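# Bridge the lavender case, then stand blue block on top

## Task

Place the lavender case so it spans the red and green blocks and is supported by both, stand the blue block on end on top of the case, and finish with neither gripper touching the case or any of the three blocks.

## Robot and tools

Robot: two arms, left_arm and right_arm, each with a two-finger gripper. Base positions in the scene frame: left_arm at (+0.019, +0.308, 0) m, right_arm at (+0.015, -0.256, 0) m. Both are turned only slightly about z. A two-camera stand sits behind them. The head cameras are cam_head_left and cam_head_right, each 672x504.

Frames. The scene frame has its origin at table height, midway between the nominal bases. +z is up, +x points out over the table, and left_arm is on the +y side. Arm names do not match image sides. Every hand reading, Hand target and offset for an arm uses that arm's own base frame. The table and head cameras use the scene frame. The gripper's fingers point along its +z and close along its y. end_effector_position is the spot between the pads, roughly 1 cm behind the tips. Printed positions can be off by a few cm, more at long reach.

execute_actions(actions, cameras). actions is a list of actions. Each action is up to 15 rows, one per 1/30 s step. A short action repeats its last row. Each row is one flat list of 14 numbers in [-1, 1]: left_arm dx, dy, dz, rx, ry, rz, opening, then right_arm in the same order. dx..rz are offsets, not poses. They count from that arm's Hand target as it stood when the action began, and every row counts from that same start. Sending the same offset again moves the arm further. Scale: 1.0 = 0.6 m or 180 degrees. rx, ry, rz form a single rotation vector about the Hand target's position. A translation longer than 1.0 gets shortened. opening is absolute: +1 fully open (0.094 m), -1 closed. A 0 in the opening slot is a real command, so resend the present value to keep a gripper unchanged. An empty actions list returns the state plus all camera images. cameras takes a list of names, ["all"], or [].

move(target, speed, blend, opening_speed, grip_force, blocking, cameras). target is one 14-number row laid out as above, or a list of up to 15 such rows. Every row is an offset from the Hand targets at the start of the move, never from the previous row. Paths are straight, and the whole move is capped at 10 s. They do not steer around obstacles or the other arm. speed is the top path speed in m/s, from 0.002 to 2.9, default 0.25. Give one value, or one per target. Turning is capped at twice that value in rad/s. blend, in m, rounds corners in a list. The default 0 makes the arm stop at each target. opening_speed, at least 0.2, ramps the opening in units per second on the -1..+1 scale. grip_force is the per-pad limit in newtons, 10 to 50, given once or per arm. It stays set until changed, and fingers close slowly at low values. blocking=false returns early while the motion continues. Faster moves stray more and strike harder. Aiming far past a contact presses harder. Keep paths away from an arm's own base, since passing close can flip the shoulder.

wait(seconds) runs the scene for 0 to 10 s with the last commands held. stop() brakes a running move. zoom_image(camera, region) enlarges [x0, y0, x1, y1] of the latest image from cam_head_left or cam_head_right. The region can be at most 504 by 504 px. finished_scene(scene) ends the current scene and cannot be undone. Call it only when the arrangement stands by itself, and make no further calls in that reply.

Results. Each result reports end_effector_position (m) and end_effector_quat_wxyz for each arm. It also gives Hand target, which is the last commanded pose after clipping and the base for the next offsets. Other fields are Joint positions (the last value is the measured opening in m), Joint velocities (which may read within noise), and joint torques. Torques include the arm's own weight and friction. Also reported are grip_measured (the opening on the command scale) and Tool commands. Action calls also print positions at some steps. A move adds a move: line. It says done (at rest within 10 mm and 2 degrees), off_target, moving, held or fault, plus limits such as paced or held. Neither done nor off_target proves that nothing is touching.

Behaviour to expect. Each step, orientation commands are clipped to 40 degrees from the measured orientation. A gripper can stop several cm short because of friction or weight. The next command, even all zeros, asks for the target again. If it still falls short, send the remaining distance as an offset. An arm blocked by something keeps pressing. To release it, command the target back past the gripper. To restore an arm's Hand target, send six zeros for its pose. grip_measured keeps following the command past first contact, and force rises by about 1 N per 0.001 below the touch point. To release, command an opening well above the reading. Joint ranges (rad): waist -2.618 to 3.054, shoulder 0.000 to 3.142, elbow 0.000 to 3.142 (straight at 2.901), wrist pitch and yaw -1.571 to 1.571, wrist roll -2.094 to 2.094.

Avoid the following. Don't drop parts or release them while they move. Don't strike or shove anything hard, and don't let anything fall from the table or be left off it. Don't let the grippers or arms hit or squeeze each other, and don't close on the other arm's fingers. Keep the wrist-camera cable from touching objects, since that counts as touching. Heat builds from holding loads, reaching far out or straining at unreachable poses. A MOTOR HOT line appears at 75 °C, and at 90 °C the arm folds up and stops working. Objects may occasionally get nudged by outside pushes.

Each tool is called after "Call:" as name(argument=value, ...), one argument or row to a line, values as JSON.

## Session

Call:
execute_actions(
  actions=[],
)

Scene clock: 0.00 s.
left_arm: end_effector_position=(+0.4060, +0.0356, +0.1140) grip_measured=+1.000 end_effector_quat_wxyz=(+0.603, -0.082, +0.792, +0.054) | right_arm: end_effector_position=(+0.4114, -0.0144, +0.1216) grip_measured=+1.000 end_effector_quat_wxyz=(+0.606, +0.025, +0.795, -0.013)
Joint positions: left_arm=[0.006 1.554 0.391 0.888 -0.18 -0.064 0.094] | right_arm=[-0.026 1.531 0.41 0.854 0.026 0.017 0.094]
Joint velocities: within noise
Joint torques (N m): no reading
Heat: left arm: 39 °C; right arm: 37 °C.
Hand target: left_arm +0.4100, +0.0358, +0.1270; +0.618, -0.083, +0.780, +0.053 | right_arm +0.4136, -0.0145, +0.1289; +0.614, +0.025, +0.789, -0.013
Tool commands: left_gripper/opening=+1.0 right_gripper/opening=+1.0

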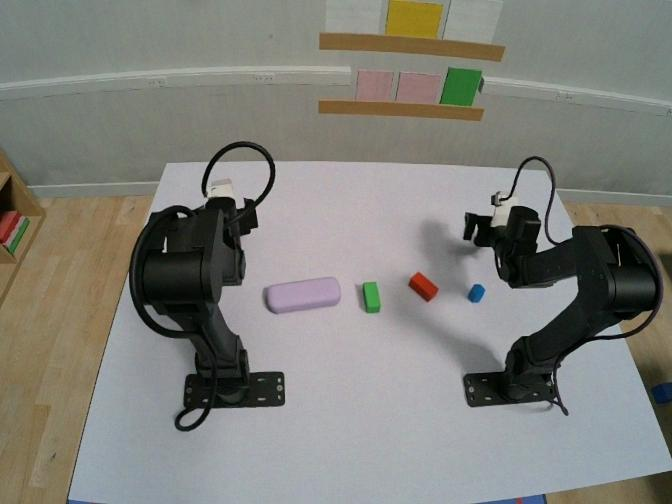

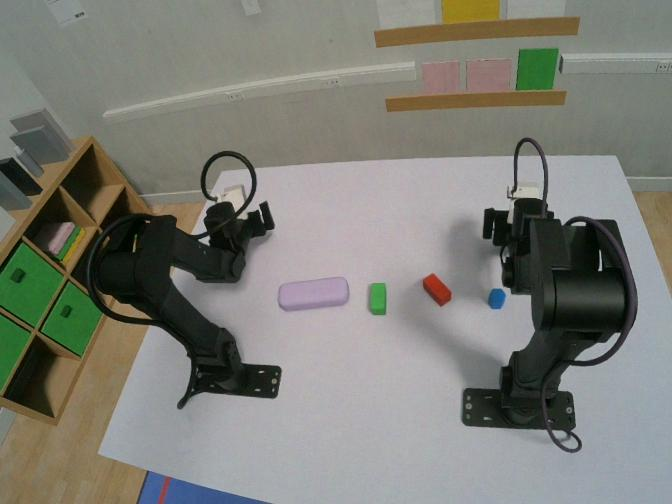

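Call:
zoom_image(
  camera="cam_head_left",
  region=[250, 240, 500, 340],
)

Call:
zoom_image(
  camera="cam_head_right",
  region=[270, 240, 520, 340],
)

Scaled by 2.016.

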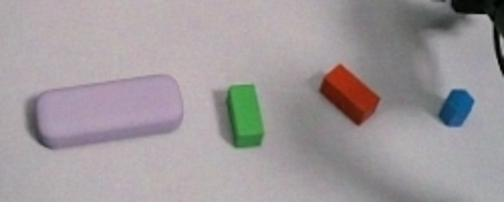

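Scaled by 2.016.

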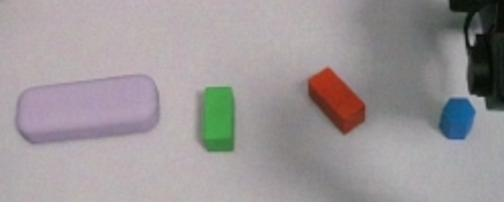

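Call:
move(
  target=[-0.33,-0.293,0.055,0.289,0.375,-0.449,1,-0.306,0.076,0.052,0.009,0.421,0.017,1],
  speed=0.4,
  cameras=["all"],
)

Call:
zoom_image(
  camera="cam_head_left",
  region=[240, 180, 540, 400],
)

Call:
zoom_image(
  camera="cam_head_right",
  region=[240, 180, 540, 400],
)

Scene clock: 24.27 s.
left_arm: end_effector_position=(+0.2083, -0.1366, +0.1519) grip_measured=+1.000 end_effector_quat_wxyz=(-0.009, +0.669, +0.743, -0.002) | right_arm: end_effector_position=(+0.2323, +0.0283, +0.1545) grip_measured=+1.000 end_effector_quat_wxyz=(+0.007, -0.002, +1.000, -0.004)
Joint positions: left_arm=[-0.584 1.505 1.346 -1.431 0.001 0.883 0.094] | right_arm=[0.124 1.419 1.28 -1.419 0.01 0.12 0.094]
Joint torques (N m): left_arm=[-0.46 -6.02 8.17 0.14 0.02 0.08] | right_arm=[0.54 -3.97 6.87 -0.2 -0.07 0.09]
Heat: left arm: 40 °C; right arm: 37 °C.
Hand target: left_arm +0.2120, -0.1399, +0.1600; +0.000, +0.675, +0.738, +0.000 | right_arm +0.2301, +0.0311, +0.1601; +0.000, +0.000, +1.000, +0.000
Off the commanded pose: left_arm 0.009 m, 1 deg | right_arm 0.007 m, 1 deg.
move: done

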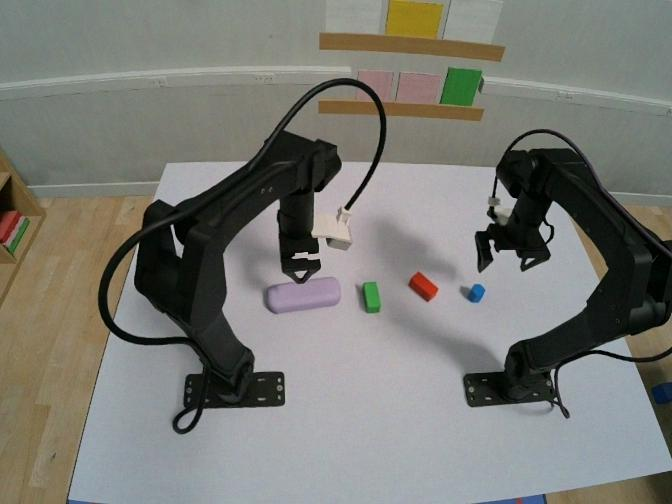

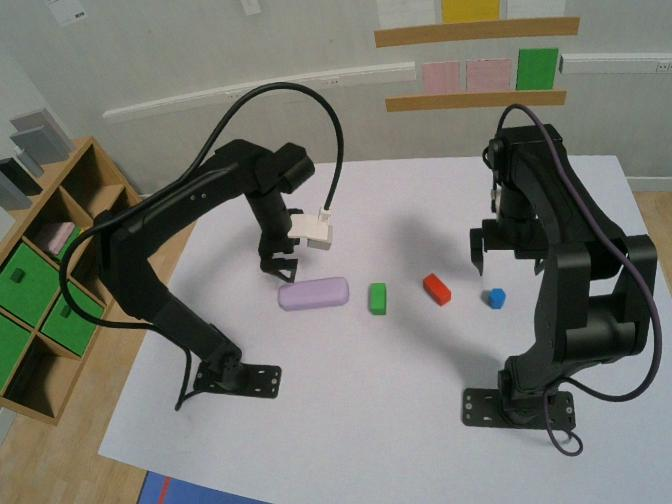

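Scaled by 1.680.

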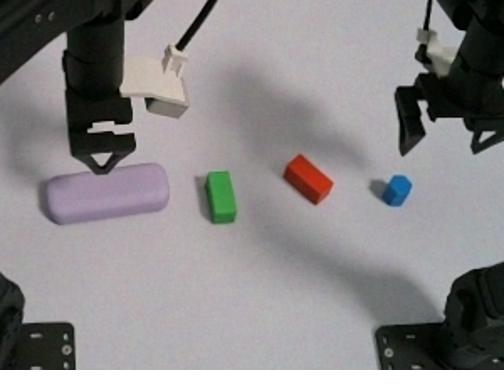

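Scaled by 1.680.

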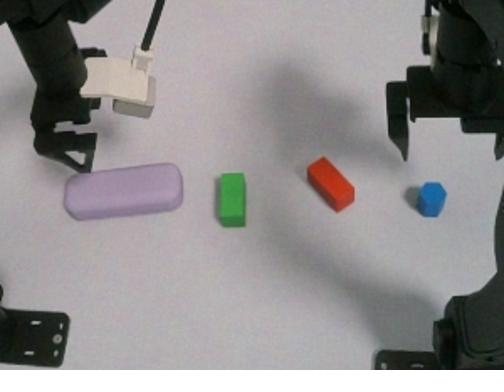

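Call:
move(
  target=[0.046,-0.002,-0.125,0,0,0,1,0.008,0.025,-0.125,0,0,0,1],
  cameras=["all"],
)

Call:
zoom_image(
  camera="cam_head_left",
  region=[430, 240, 550, 330],
)

Call:
zoom_image(
  camera="cam_head_right",
  region=[430, 240, 550, 330],
)

Call:
zoom_image(
  camera="cam_head_left",
  region=[240, 230, 400, 350],
)

Call:
zoom_image(
  camera="cam_head_right",
  region=[240, 230, 400, 350],
)

Scene clock: 49.73 s.
left_arm: end_effector_position=(+0.2357, -0.1402, +0.0842) grip_measured=+1.000 end_effector_quat_wxyz=(-0.010, +0.673, +0.740, -0.001) | right_arm: end_effector_position=(+0.2380, +0.0441, +0.0877) grip_measured=+1.000 end_effector_quat_wxyz=(+0.006, -0.002, +1.000, -0.003)
Joint positions: left_arm=[-0.542 1.614 1.184 -1.16 -0.003 0.934 0.094] | right_arm=[0.185 1.46 1.049 -1.149 0.007 0.18 0.094]
Joint torques (N m): left_arm=[0.43 -7.72 5.2 0.39 0.03 0.11] | right_arm=[0.51 -4.62 4.15 0.12 -0.05 0.07]
Heat: left arm: 39 °C; right arm: 38 °C.
Hand target: left_arm +0.2397, -0.1413, +0.0851; +0.000, +0.675, +0.738, +0.000 | right_arm +0.2348, +0.0461, +0.0851; +0.000, +0.000, +1.000, +0.000
Off the commanded pose: left_arm 0.004 m, 1 deg | right_arm 0.005 m, 1 deg.
move: done

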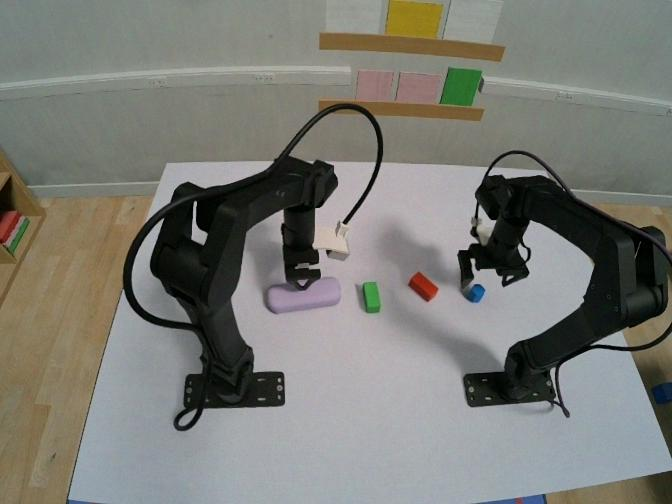

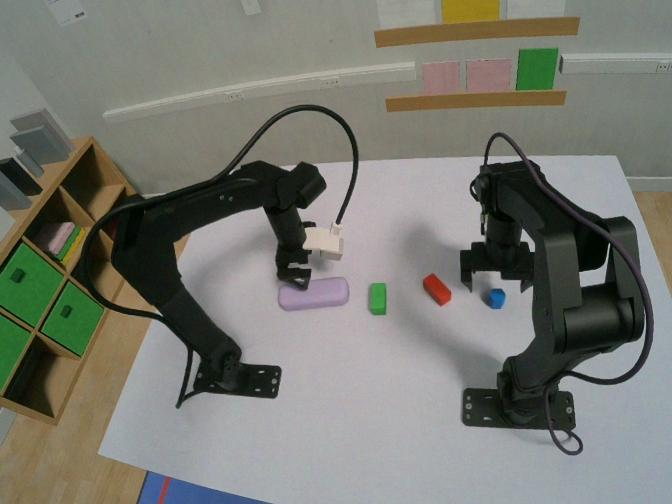

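Scaled by 4.200.

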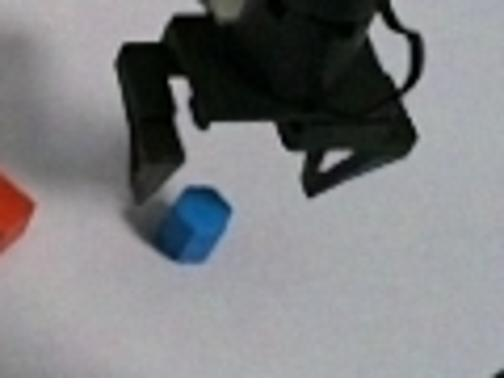

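Scaled by 4.200.

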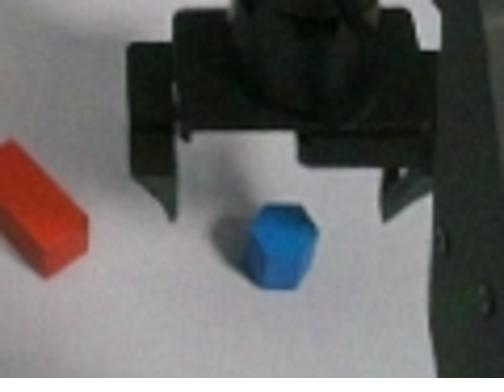

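Scaled by 3.150.

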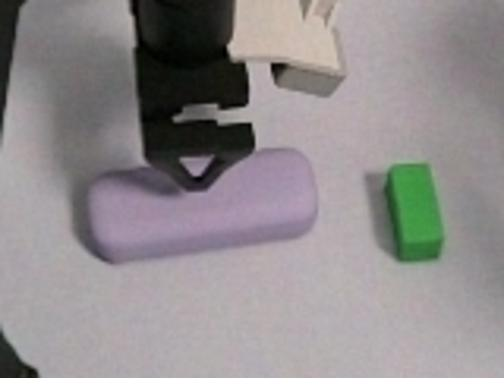

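Scaled by 3.150.

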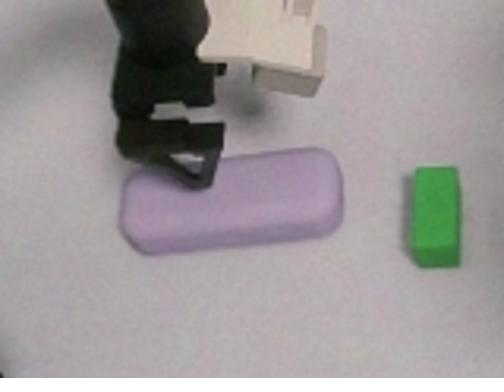

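Call:
move(
  target=[
    [-0.048,0.003,-0.02,0,0,0,1,0.02,0.007,-0.02,0,0,0.167,1],
    [-0.048,0.003,-0.095,0,0,0,1,0.02,0.007,-0.102,0,0,0.167,1],
  ],
  blend=[0.01,0],
  cameras=["all"],
)

Call:
zoom_image(
  camera="cam_head_left",
  region=[240, 230, 520, 340],
)

Call:
zoom_image(
  camera="cam_head_right",
  region=[260, 230, 540, 340],
)

Scene clock: 68.27 s.
left_arm: end_effector_position=(+0.2085, -0.1355, +0.0287) grip_measured=+1.000 end_effector_quat_wxyz=(-0.008, +0.676, +0.737, +0.000) | right_arm: end_effector_position=(+0.2489, +0.0481, +0.0251) grip_measured=+1.000 end_effector_quat_wxyz=(+0.003, -0.252, +0.968, -0.004)
Joint positions: left_arm=[-0.582 1.58 0.918 -0.923 -0.003 0.901 0.094] | right_arm=[0.192 1.585 0.907 -0.887 0.007 -0.317 0.094]
Joint torques (N m): left_arm=[-0.68 -6.43 4.89 0.36 0.03 -0.08] | right_arm=[0.55 -5.29 4.04 0.11 -0.05 -0.1]
Heat: left arm: 39 °C; right arm: 37 °C.
Hand target: left_arm +0.2109, -0.1394, +0.0281; +0.000, +0.675, +0.738, +0.000 | right_arm +0.2469, +0.0503, +0.0239; +0.000, -0.259, +0.966, +0.000
Off the commanded pose: left_arm 0.005 m, 1 deg | right_arm 0.003 m, 1 deg.
move: done

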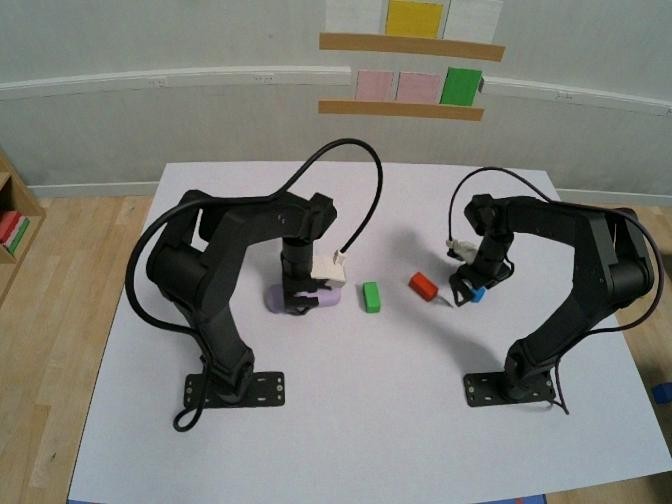

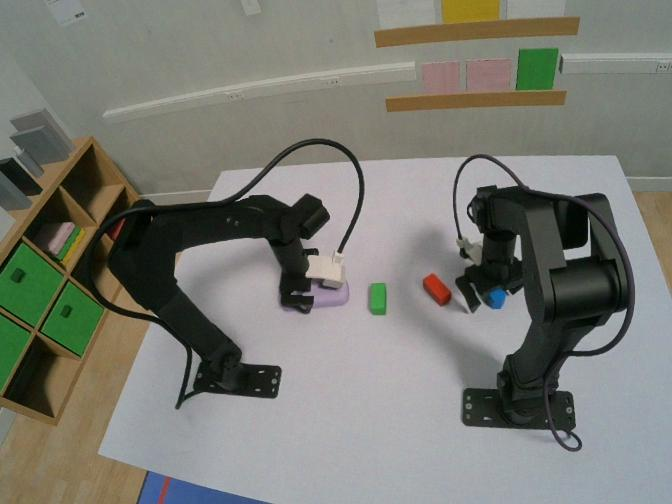

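Scaled by 1.800.

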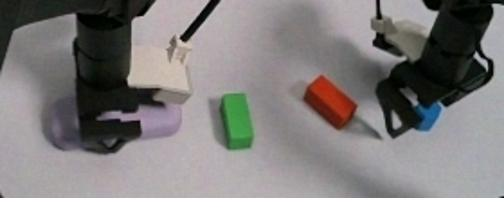

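Scaled by 1.800.

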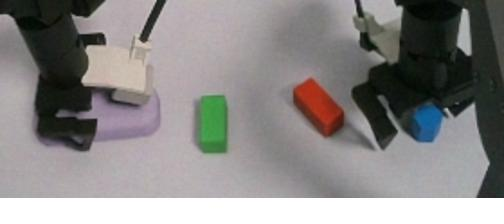

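Call:
move(
  target=[0,0,0,0,0,0,-0.2,0,0,0,0,0,0,-0.7],
  opening_speed=1.2,
  cameras=["all"],
)

Call:
zoom_image(
  camera="cam_head_left",
  region=[240, 230, 520, 340],
)

Call:
zoom_image(
  camera="cam_head_right",
  region=[260, 230, 540, 340],
)

Scene clock: 75.03 s.
left_arm: end_effector_position=(+0.2086, -0.1356, +0.0287) grip_measured=+0.326 end_effector_quat_wxyz=(-0.007, +0.675, +0.738, +0.000) | right_arm: end_effector_position=(+0.2492, +0.0482, +0.0251) grip_measured=-0.381 end_effector_quat_wxyz=(+0.003, -0.252, +0.968, -0.004)
Joint positions: left_arm=[-0.582 1.58 0.918 -0.923 -0.003 0.9 0.062] | right_arm=[0.192 1.585 0.907 -0.886 0.007 -0.318 0.029]
Joint torques (N m): left_arm=[-0.65 -6.38 4.81 0.38 0.04 -0.08] | right_arm=[0.5 -5.38 4.22 0.13 -0.04 -0.07]
Heat: left arm: 39 °C; right arm: 37 °C.
Hand target: left_arm +0.2108, -0.1394, +0.0281; +0.000, +0.675, +0.738, +0.000 | right_arm +0.2468, +0.0503, +0.0239; +0.000, -0.259, +0.966, +0.000
Off the commanded pose: left_arm 0.004 m, 1 deg | right_arm 0.003 m, 1 deg.
move: done

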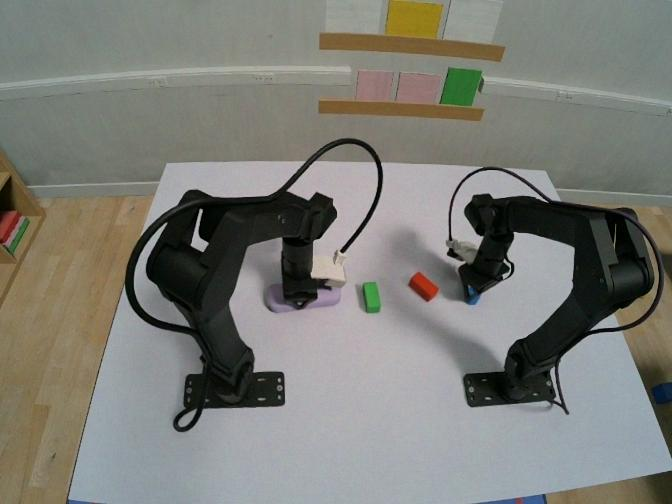

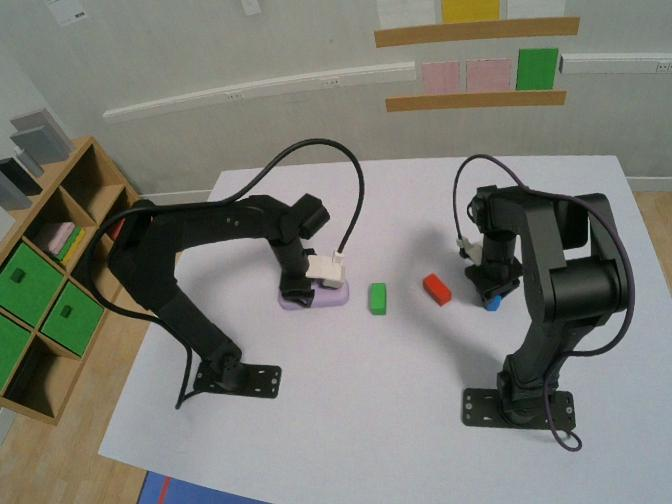

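Scaled by 1.800.

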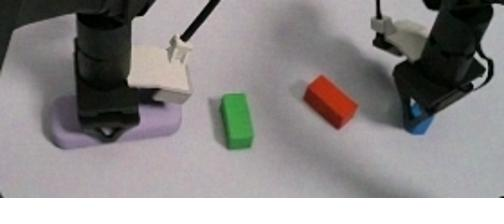

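Scaled by 1.800.

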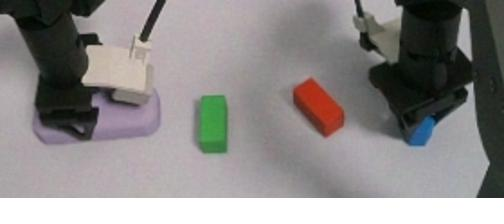

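Call:
move(
  target=[
    [0,0,0.12,0,0,0,-0.2,0,0,0.12,0,0,0,-0.7],
    [-0.005,-0.356,0.12,0,0,0,-0.2,0,-0.15,0.14,0,0,0,-0.7],
  ],
  blend=[0.02,0],
  cameras=["all"],
)

Call:
zoom_image(
  camera="cam_head_left",
  region=[300, 200, 540, 340],
)

Call:
zoom_image(
  camera="cam_head_right",
  region=[300, 200, 540, 340],
)

Scene clock: 83.87 s.
left_arm: end_effector_position=(+0.2039, -0.3471, +0.0914) grip_measured=+0.326 end_effector_quat_wxyz=(-0.011, +0.679, +0.734, +0.006) | right_arm: end_effector_position=(+0.2473, -0.0397, +0.0976) grip_measured=-0.381 end_effector_quat_wxyz=(-0.004, -0.256, +0.967, -0.001)
Joint positions: left_arm=[-1.045 2.115 1.865 -1.345 -0.006 0.449 0.062] | right_arm=[-0.16 1.504 1.129 -1.202 0.005 -0.677 0.029]
Joint torques (N m): left_arm=[0.23 -12.3 8.49 0.12 0.06 -0.12] | right_arm=[-0.25 -6.2 7.12 -0.24 -0.02 -0.15]
Heat: left arm: 39 °C; right arm: 37 °C.
Hand target: left_arm +0.2077, -0.3529, +0.1000; +0.000, +0.675, +0.738, +0.000 | right_arm +0.2468, -0.0398, +0.1079; +0.000, -0.259, +0.966, +0.000
Off the commanded pose: left_arm 0.011 m, 2 deg | right_arm 0.010 m, 1 deg.
move: off_target (left_arm)

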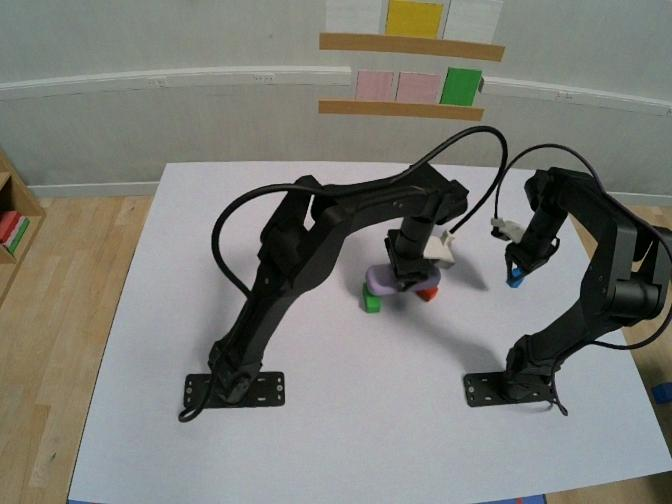

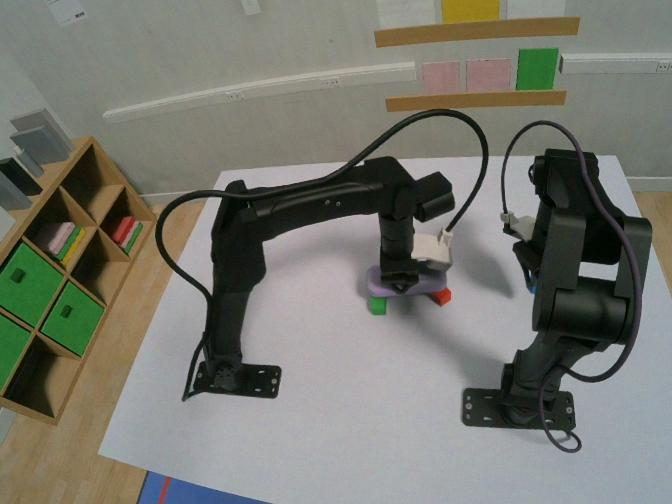

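Scaled by 2.100.

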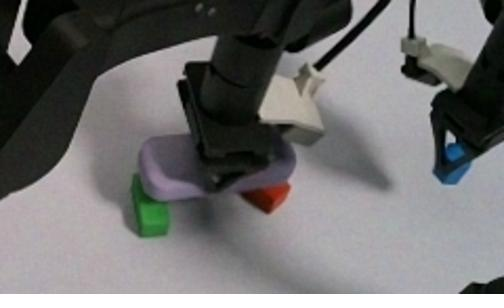

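Scaled by 2.100.

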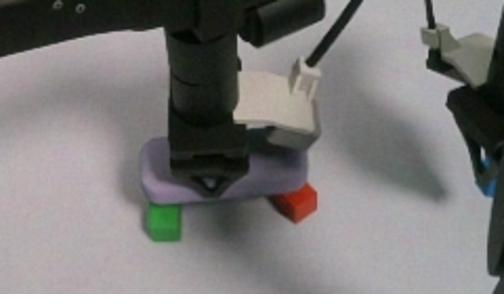

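Call:
move(
  target=[0,0.007,-0.055,0,0,0,-0.2,0,0,0,0,0,0,-0.7],
  speed=0.08,
  cameras=["all"],
)

Call:
zoom_image(
  camera="cam_head_left",
  region=[340, 240, 460, 330],
)

Call:
zoom_image(
  camera="cam_head_right",
  region=[350, 240, 470, 330],
)

Scene clock: 91.63 s.
left_arm: end_effector_position=(+0.2039, -0.3460, +0.0655) grip_measured=+0.326 end_effector_quat_wxyz=(-0.010, +0.679, +0.734, +0.006) | right_arm: end_effector_position=(+0.2473, -0.0397, +0.0976) grip_measured=-0.381 end_effector_quat_wxyz=(-0.004, -0.256, +0.967, -0.001)
Joint positions: left_arm=[-1.043 2.115 1.762 -1.24 -0.006 0.449 0.062] | right_arm=[-0.16 1.504 1.129 -1.202 0.005 -0.677 0.029]
Joint torques (N m): left_arm=[0.64 -12.9 5.2 0.37 0.07 -0.04] | right_arm=[-0.28 -6.16 6.94 -0.25 -0.09 -0.13]
Heat: left arm: 40 °C; right arm: 37 °C.
Hand target: left_arm +0.2077, -0.3488, +0.0671; +0.000, +0.675, +0.738, +0.000 | right_arm +0.2468, -0.0398, +0.1079; +0.000, -0.259, +0.966, +0.000
Off the commanded pose: left_arm 0.005 m, 1 deg | right_arm 0.010 m, 1 deg.
move: done

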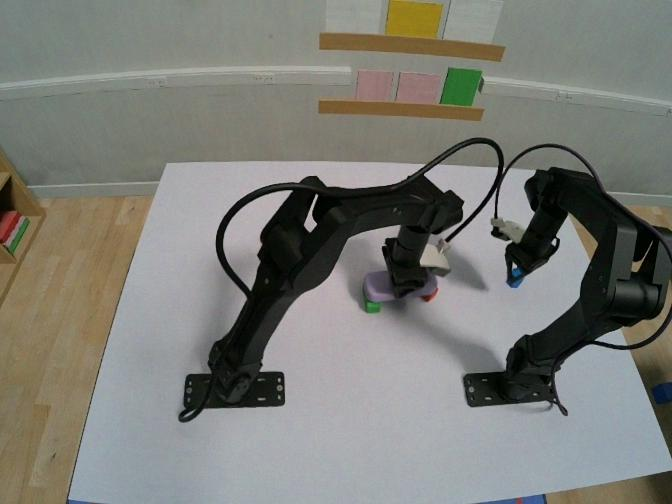

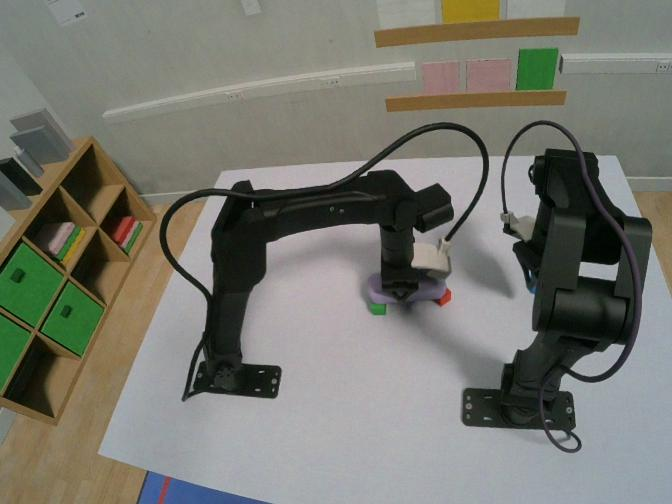

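Scaled by 4.200.

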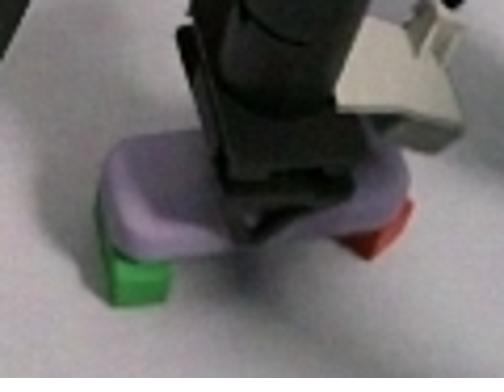

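Scaled by 4.200.

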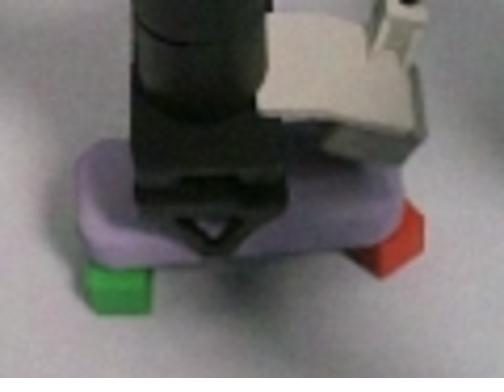

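Call:
move(
  target=[0,0.003,-0.0085,0,0,0,-0.2,0,0,0,0,0,0,-0.7],
  speed=0.03,
)

Call:
move(
  target=[0,0,-0.008,0,0,0,-0.2,0,0,0,0,0,0,-0.7],
  speed=0.03,
  cameras=["all"],
)

Call:
zoom_image(
  camera="cam_head_left",
  region=[340, 240, 460, 330],
)

Call:
zoom_image(
  camera="cam_head_right",
  region=[350, 240, 470, 330],
)

Scene clock: 95.93 s.
left_arm: end_effector_position=(+0.2045, -0.3455, +0.0630) grip_measured=+0.326 end_effector_quat_wxyz=(-0.010, +0.678, +0.735, +0.005) | right_arm: end_effector_position=(+0.2473, -0.0397, +0.0976) grip_measured=-0.381 end_effector_quat_wxyz=(-0.004, -0.256, +0.967, -0.001)
Joint positions: left_arm=[-1.041 2.115 1.752 -1.229 -0.004 0.449 0.062] | right_arm=[-0.16 1.504 1.129 -1.202 0.005 -0.677 0.029]
Joint torques (N m): left_arm=[0.51 -13.24 3.9 0.5 0.05 -0.04] | right_arm=[-0.31 -6.22 6.87 -0.25 -0.04 -0.1]
Heat: left arm: 39 °C; right arm: 37 °C.
Hand target: left_arm +0.2078, -0.3470, +0.0620; +0.000, +0.675, +0.738, +0.000 | right_arm +0.2468, -0.0398, +0.1079; +0.000, -0.259, +0.966, +0.000
Off the commanded pose: left_arm 0.004 m, 1 deg | right_arm 0.010 m, 1 deg.
move: done

Scene clock: 96.63 s.
left_arm: end_effector_position=(+0.2042, -0.3455, +0.0625) grip_measured=+0.326 end_effector_quat_wxyz=(-0.009, +0.678, +0.735, +0.004) | right_arm: end_effector_position=(+0.2473, -0.0397, +0.0976) grip_measured=-0.381 end_effector_quat_wxyz=(-0.004, -0.256, +0.967, -0.001)
Joint positions: left_arm=[-1.041 2.112 1.745 -1.223 -0.002 0.449 0.062] | right_arm=[-0.16 1.504 1.129 -1.202 0.005 -0.677 0.029]
Joint torques (N m): left_arm=[0.5 -12.74 3.32 0.58 0.05 -0.02] | right_arm=[-0.39 -6.28 7.09 -0.23 -0.03 -0.14]
Heat: left arm: 39 °C; right arm: 37 °C.
Hand target: left_arm +0.2077, -0.3470, +0.0572; +0.000, +0.675, +0.738, +0.000 | right_arm +0.2468, -0.0398, +0.1079; +0.000, -0.259, +0.966, +0.000
Off the commanded pose: left_arm 0.007 m, 1 deg | right_arm 0.010 m, 1 deg.
move: done

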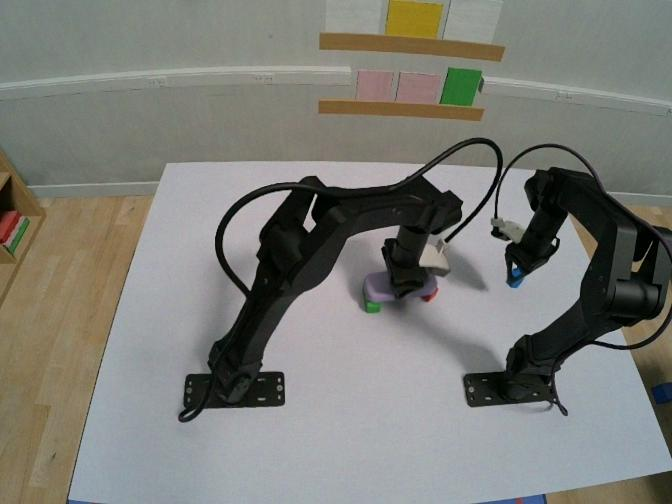

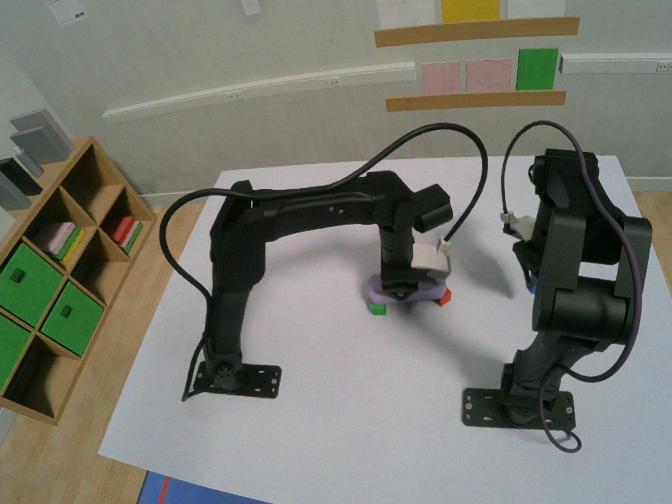

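Scaled by 4.200.

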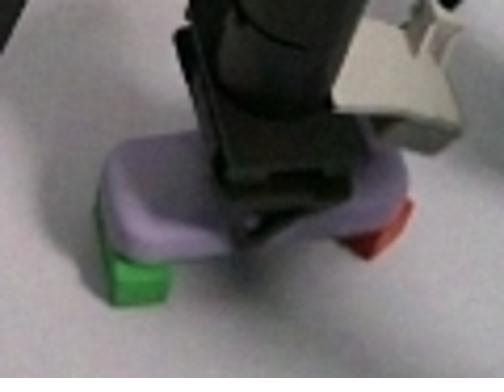

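Scaled by 4.200.

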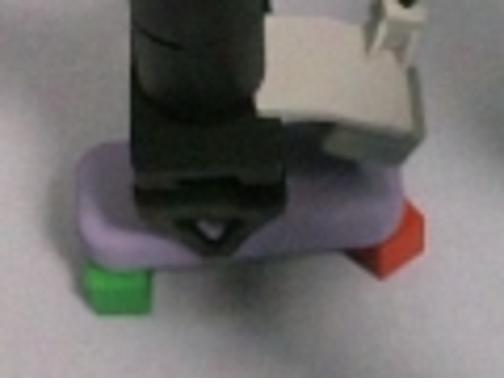

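Call:
move(
  target=[0,0,0.005,0,0,0,0.95,0,0,0,0,0,0,-0.7],
  opening_speed=0.8,
)

Call:
move(
  target=[
    [0,0,0.16,0,0,0,0.95,0,0,0.1,0,0,0,-0.7],
    [0,0.4,0.16,0,0,0,0.95,0,0,0.1,0,0,0,-0.7],
  ],
  blend=[0.03,0],
  cameras=["all"],
)

Call:
zoom_image(
  camera="cam_head_left",
  region=[340, 210, 540, 330],
)

Call:
zoom_image(
  camera="cam_head_right",
  region=[350, 210, 550, 330],
)

Scene clock: 102.13 s.
left_arm: end_effector_position=(+0.2038, -0.3448, +0.0590) grip_measured=+0.948 end_effector_quat_wxyz=(-0.009, +0.678, +0.735, +0.004) | right_arm: end_effector_position=(+0.2473, -0.0397, +0.0976) grip_measured=-0.381 end_effector_quat_wxyz=(-0.004, -0.256, +0.967, -0.001)
Joint positions: left_arm=[-1.041 2.112 1.731 -1.21 -0.003 0.449 0.092] | right_arm=[-0.16 1.504 1.129 -1.202 0.005 -0.677 0.029]
Joint torques (N m): left_arm=[0.47 -12.94 4.98 0.41 0.05 -0.03] | right_arm=[-0.29 -6.23 6.94 -0.23 -0.03 -0.11]
Heat: left arm: 39 °C; right arm: 37 °C.
Hand target: left_arm +0.2078, -0.3470, +0.0601; +0.000, +0.675, +0.738, +0.000 | right_arm +0.2468, -0.0398, +0.1079; +0.000, -0.259, +0.966, +0.000
Off the commanded pose: left_arm 0.005 m, 1 deg | right_arm 0.010 m, 1 deg.
move: done

Scene clock: 104.40 s.
left_arm: end_effector_position=(+0.2081, -0.1060, +0.1526) grip_measured=+0.948 end_effector_quat_wxyz=(-0.015, +0.673, +0.740, +0.003) | right_arm: end_effector_position=(+0.2501, -0.0401, +0.1596) grip_measured=-0.381 end_effector_quat_wxyz=(+0.000, -0.256, +0.967, -0.003)
Joint positions: left_arm=[-0.486 1.454 1.302 -1.446 -0.014 0.99 0.092] | right_arm=[-0.16 1.504 1.375 -1.44 0.005 -0.677 0.029]
Joint torques (N m): left_arm=[0.39 -7.79 4.82 0.32 0.13 0.06] | right_arm=[-0.28 -5.81 6.82 -0.25 -0.04 -0.13]
Heat: left arm: 39 °C; right arm: 37 °C.
Hand target: left_arm +0.2078, -0.1070, +0.1561; +0.000, +0.675, +0.738, +0.000 | right_arm +0.2468, -0.0398, +0.1678; +0.000, -0.259, +0.966, +0.000
Off the commanded pose: left_arm 0.004 m, 2 deg | right_arm 0.009 m, 0 deg.
move: done

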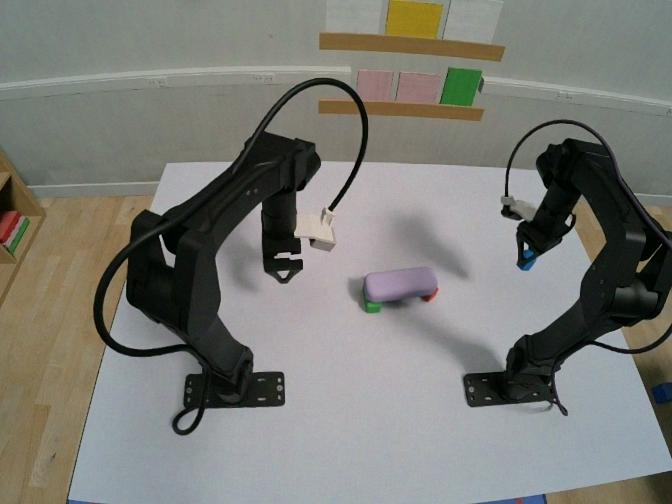

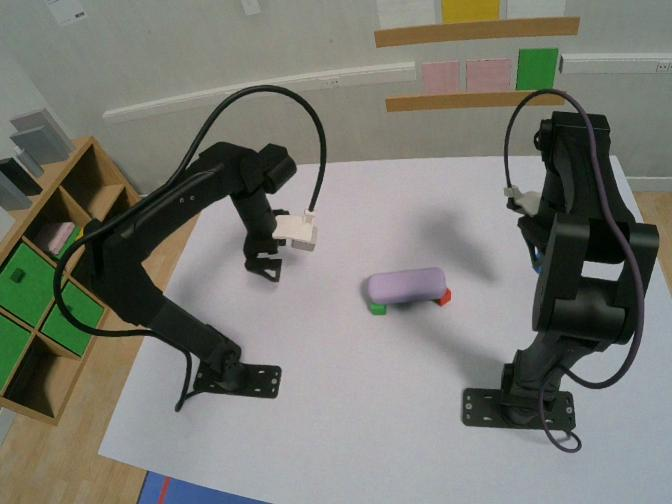

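Scaled by 2.520.

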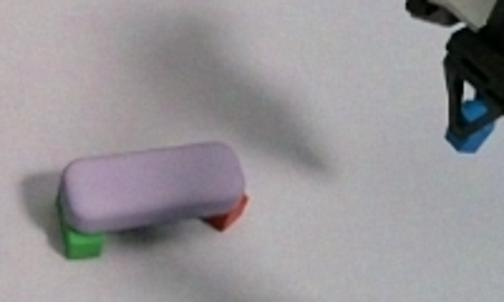

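Scaled by 2.520.

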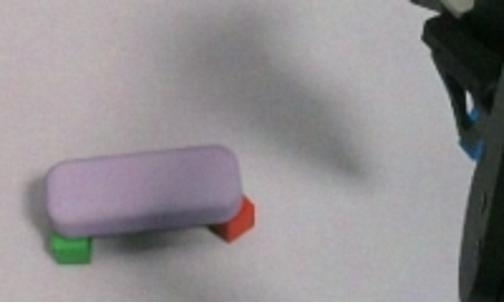

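Call:
move(
  target=[0,0.1,0,0,0,0,0.95,0.013,0.453,-0.03,0,0,0,-0.7],
  cameras=["all"],
)

Call:
zoom_image(
  camera="cam_head_left",
  region=[340, 210, 480, 330],
)

Call:
zoom_image(
  camera="cam_head_right",
  region=[350, 210, 490, 330],
)

Scene clock: 112.27 s.
left_arm: end_effector_position=(+0.2113, -0.0467, +0.1521) grip_measured=+0.948 end_effector_quat_wxyz=(-0.011, +0.673, +0.740, +0.002) | right_arm: end_effector_position=(+0.2539, +0.2337, +0.1451) grip_measured=-0.381 end_effector_quat_wxyz=(+0.003, -0.266, +0.964, +0.003)
Joint positions: left_arm=[-0.233 1.379 1.238 -1.446 -0.013 1.243 0.092] | right_arm=[0.74 1.847 1.698 -1.413 -0.002 0.202 0.029]
Joint torques (N m): left_arm=[0.61 -7.38 4.86 0.22 0.15 0.13] | right_arm=[-0.24 -7.66 7.04 -0.18 0.01 0.11]
Heat: left arm: 39 °C; right arm: 37 °C.
Hand target: left_arm +0.2079, -0.0470, +0.1562; +0.000, +0.675, +0.738, +0.000 | right_arm +0.2546, +0.2321, +0.1500; +0.000, -0.259, +0.966, +0.000
Off the commanded pose: left_arm 0.005 m, 1 deg | right_arm 0.005 m, 1 deg.
move: done

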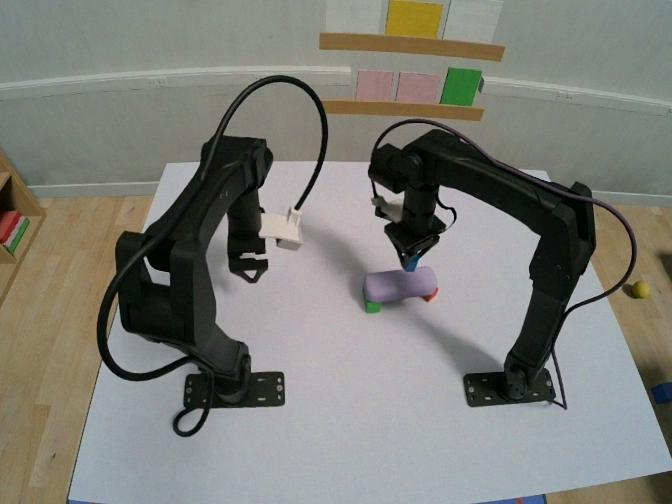

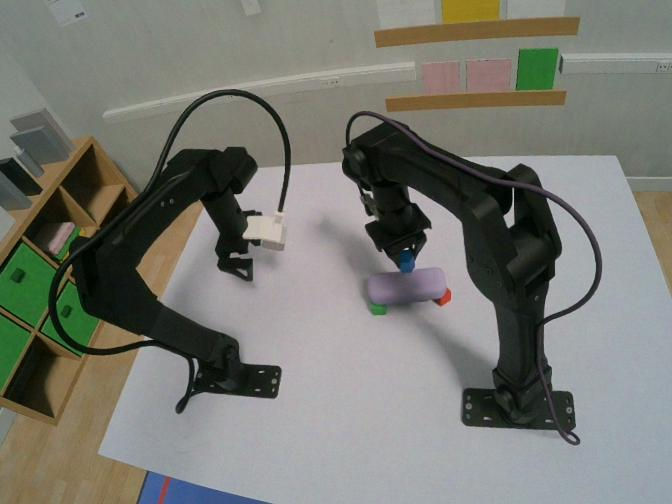

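Scaled by 3.600.

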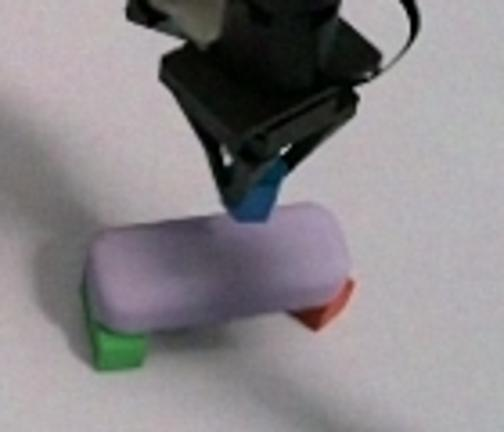

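Scaled by 3.600.

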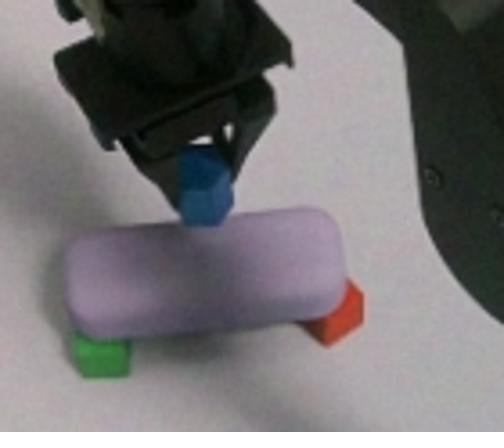

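Call:
move(
  target=[0,0,0,0,0,0,0.95,-0.013,0.013,-0.06,0,0,0,-0.7],
  speed=0.12,
  cameras=["all"],
)

Call:
zoom_image(
  camera="cam_head_left",
  region=[340, 210, 480, 330],
)

Call:
zoom_image(
  camera="cam_head_right",
  region=[350, 210, 490, 330],
)

Scene clock: 118.77 s.
left_arm: end_effector_position=(+0.2113, -0.0467, +0.1521) grip_measured=+0.948 end_effector_quat_wxyz=(-0.011, +0.673, +0.740, +0.002) | right_arm: end_effector_position=(+0.2494, +0.2413, +0.1165) grip_measured=-0.381 end_effector_quat_wxyz=(+0.005, -0.262, +0.965, +0.004)
Joint positions: left_arm=[-0.233 1.379 1.238 -1.446 -0.013 1.243 0.092] | right_arm=[0.765 1.847 1.584 -1.296 -0.002 0.234 0.029]
Joint torques (N m): left_arm=[0.44 -7.32 4.79 0.18 0.16 0.11] | right_arm=[0.29 -8.21 4.12 0.11 0.02 0.11]
Heat: left arm: 39 °C; right arm: 37 °C.
Hand target: left_arm +0.2079, -0.0470, +0.1562; +0.000, +0.675, +0.738, +0.000 | right_arm +0.2468, +0.2398, +0.1139; +0.000, -0.259, +0.966, +0.000
Off the commanded pose: left_arm 0.005 m, 1 deg | right_arm 0.004 m, 1 deg.
move: done

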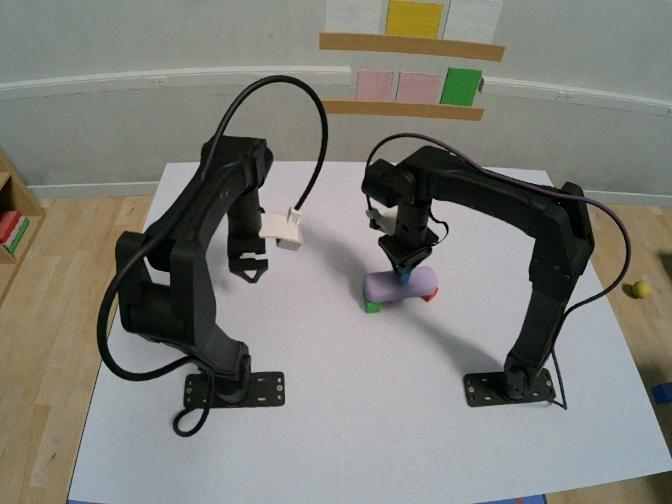

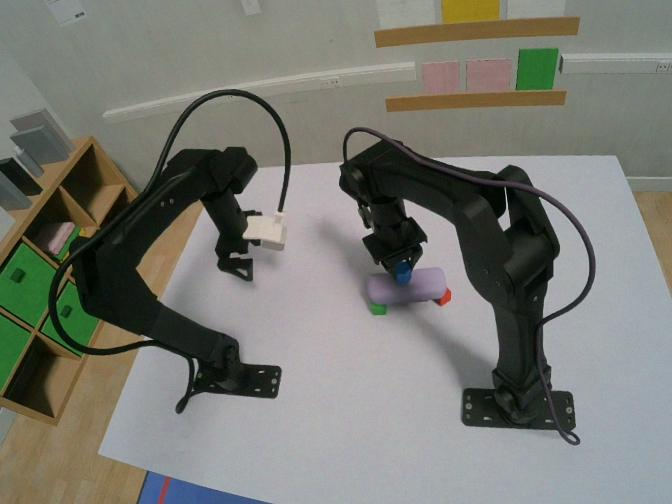

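Scaled by 3.600.

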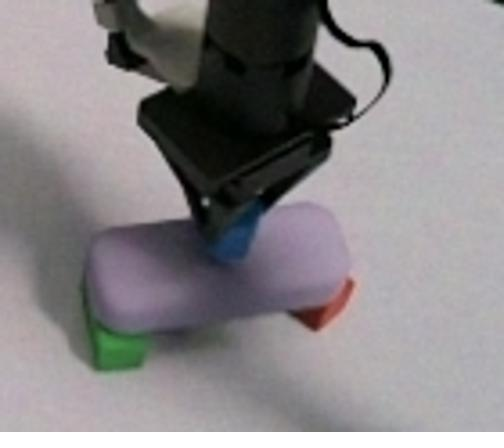

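Scaled by 3.600.

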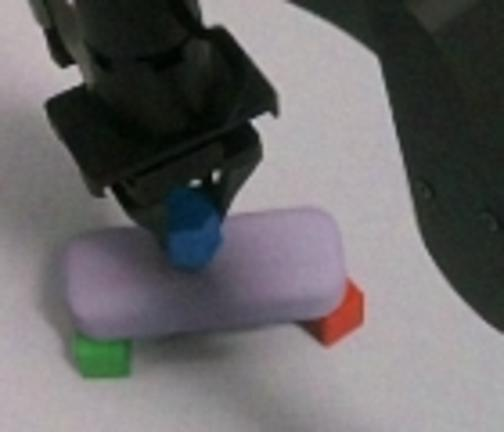

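Call:
move(
  target=[0,0,0,0,0,0,0.95,0.012,0,-0.025,0,0,0,-0.7],
  speed=0.05,
)

Call:
move(
  target=[0,0,0,0,0,0,0.95,0,0,-0.013,0,0,0,-0.7],
  speed=0.03,
  cameras=["all"],
)

Call:
zoom_image(
  camera="cam_head_left",
  region=[340, 210, 480, 330],
)

Call:
zoom_image(
  camera="cam_head_right",
  region=[350, 210, 490, 330],
)

Scene clock: 123.23 s.
left_arm: end_effector_position=(+0.2113, -0.0467, +0.1521) grip_measured=+0.948 end_effector_quat_wxyz=(-0.011, +0.673, +0.740, +0.002) | right_arm: end_effector_position=(+0.2545, +0.2440, +0.1045) grip_measured=-0.381 end_effector_quat_wxyz=(+0.009, -0.260, +0.966, +0.006)
Joint positions: left_arm=[-0.233 1.379 1.238 -1.446 -0.013 1.243 0.092] | right_arm=[0.76 1.862 1.556 -1.244 -0.002 0.234 0.029]
Joint torques (N m): left_arm=[0.49 -7.42 4.89 0.22 0.13 0.1] | right_arm=[-0.59 -7.62 4.14 0.12 0.02 -0.04]
Heat: left arm: 39 °C; right arm: 37 °C.
Hand target: left_arm +0.2079, -0.0470, +0.1562; +0.000, +0.675, +0.738, +0.000 | right_arm +0.2541, +0.2398, +0.0989; +0.000, -0.259, +0.966, +0.000
Off the commanded pose: left_arm 0.005 m, 1 deg | right_arm 0.007 m, 1 deg.
move: done

Scene clock: 123.93 s.
left_arm: end_effector_position=(+0.2113, -0.0467, +0.1521) grip_measured=+0.948 end_effector_quat_wxyz=(-0.011, +0.673, +0.740, +0.002) | right_arm: end_effector_position=(+0.2541, +0.2435, +0.0989) grip_measured=-0.381 end_effector_quat_wxyz=(+0.008, -0.260, +0.966, +0.006)
Joint positions: left_arm=[-0.233 1.379 1.238 -1.446 -0.013 1.243 0.092] | right_arm=[0.76 1.862 1.534 -1.222 -0.002 0.234 0.029]
Joint torques (N m): left_arm=[0.46 -7.34 4.81 0.18 0.13 0.1] | right_arm=[-0.44 -7.5 3.84 0.23 0.02 -0.07]
Heat: left arm: 39 °C; right arm: 37 °C.
Hand target: left_arm +0.2079, -0.0470, +0.1562; +0.000, +0.675, +0.738, +0.000 | right_arm +0.2540, +0.2398, +0.0911; +0.000, -0.259, +0.966, +0.000
Off the commanded pose: left_arm 0.005 m, 1 deg | right_arm 0.009 m, 1 deg.
move: done

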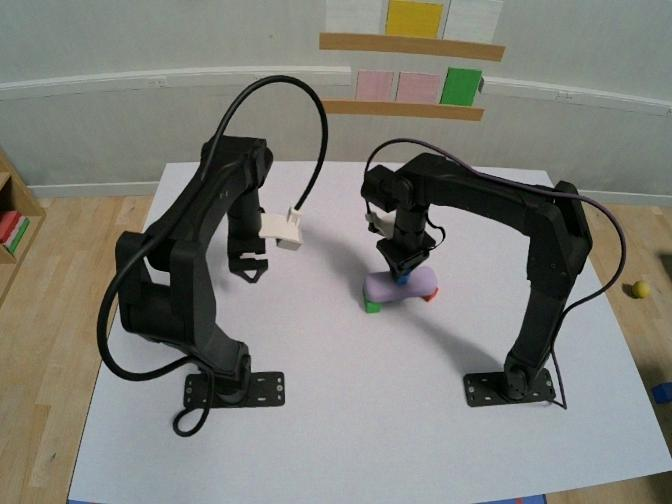

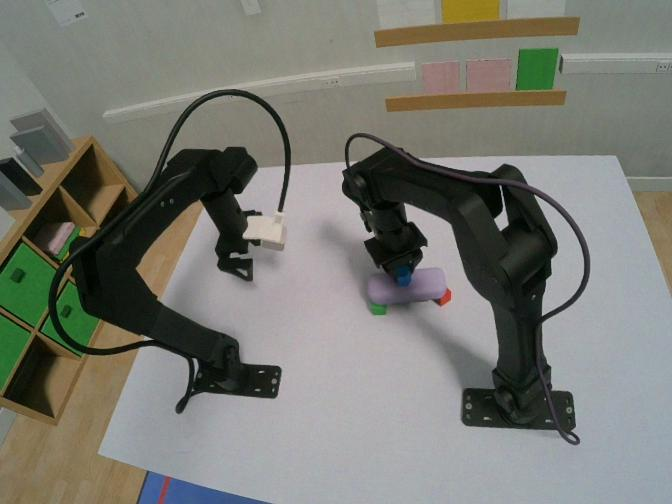

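Scaled by 3.600.

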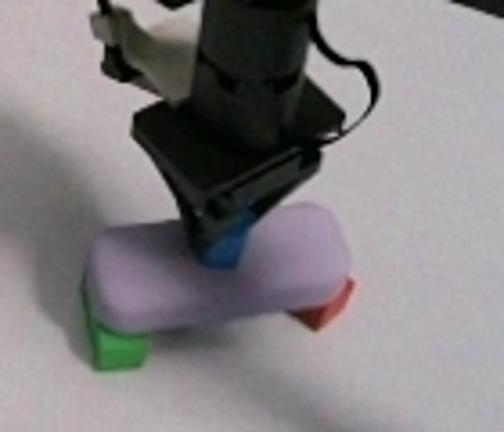

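Scaled by 3.600.

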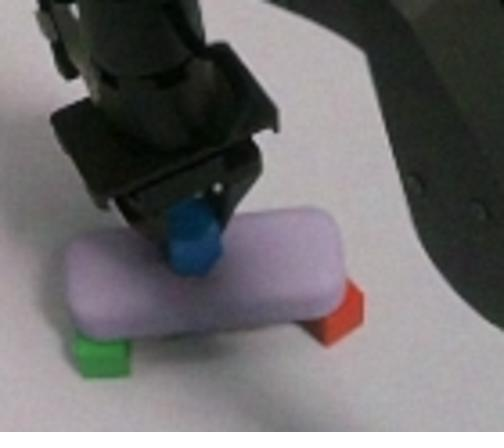

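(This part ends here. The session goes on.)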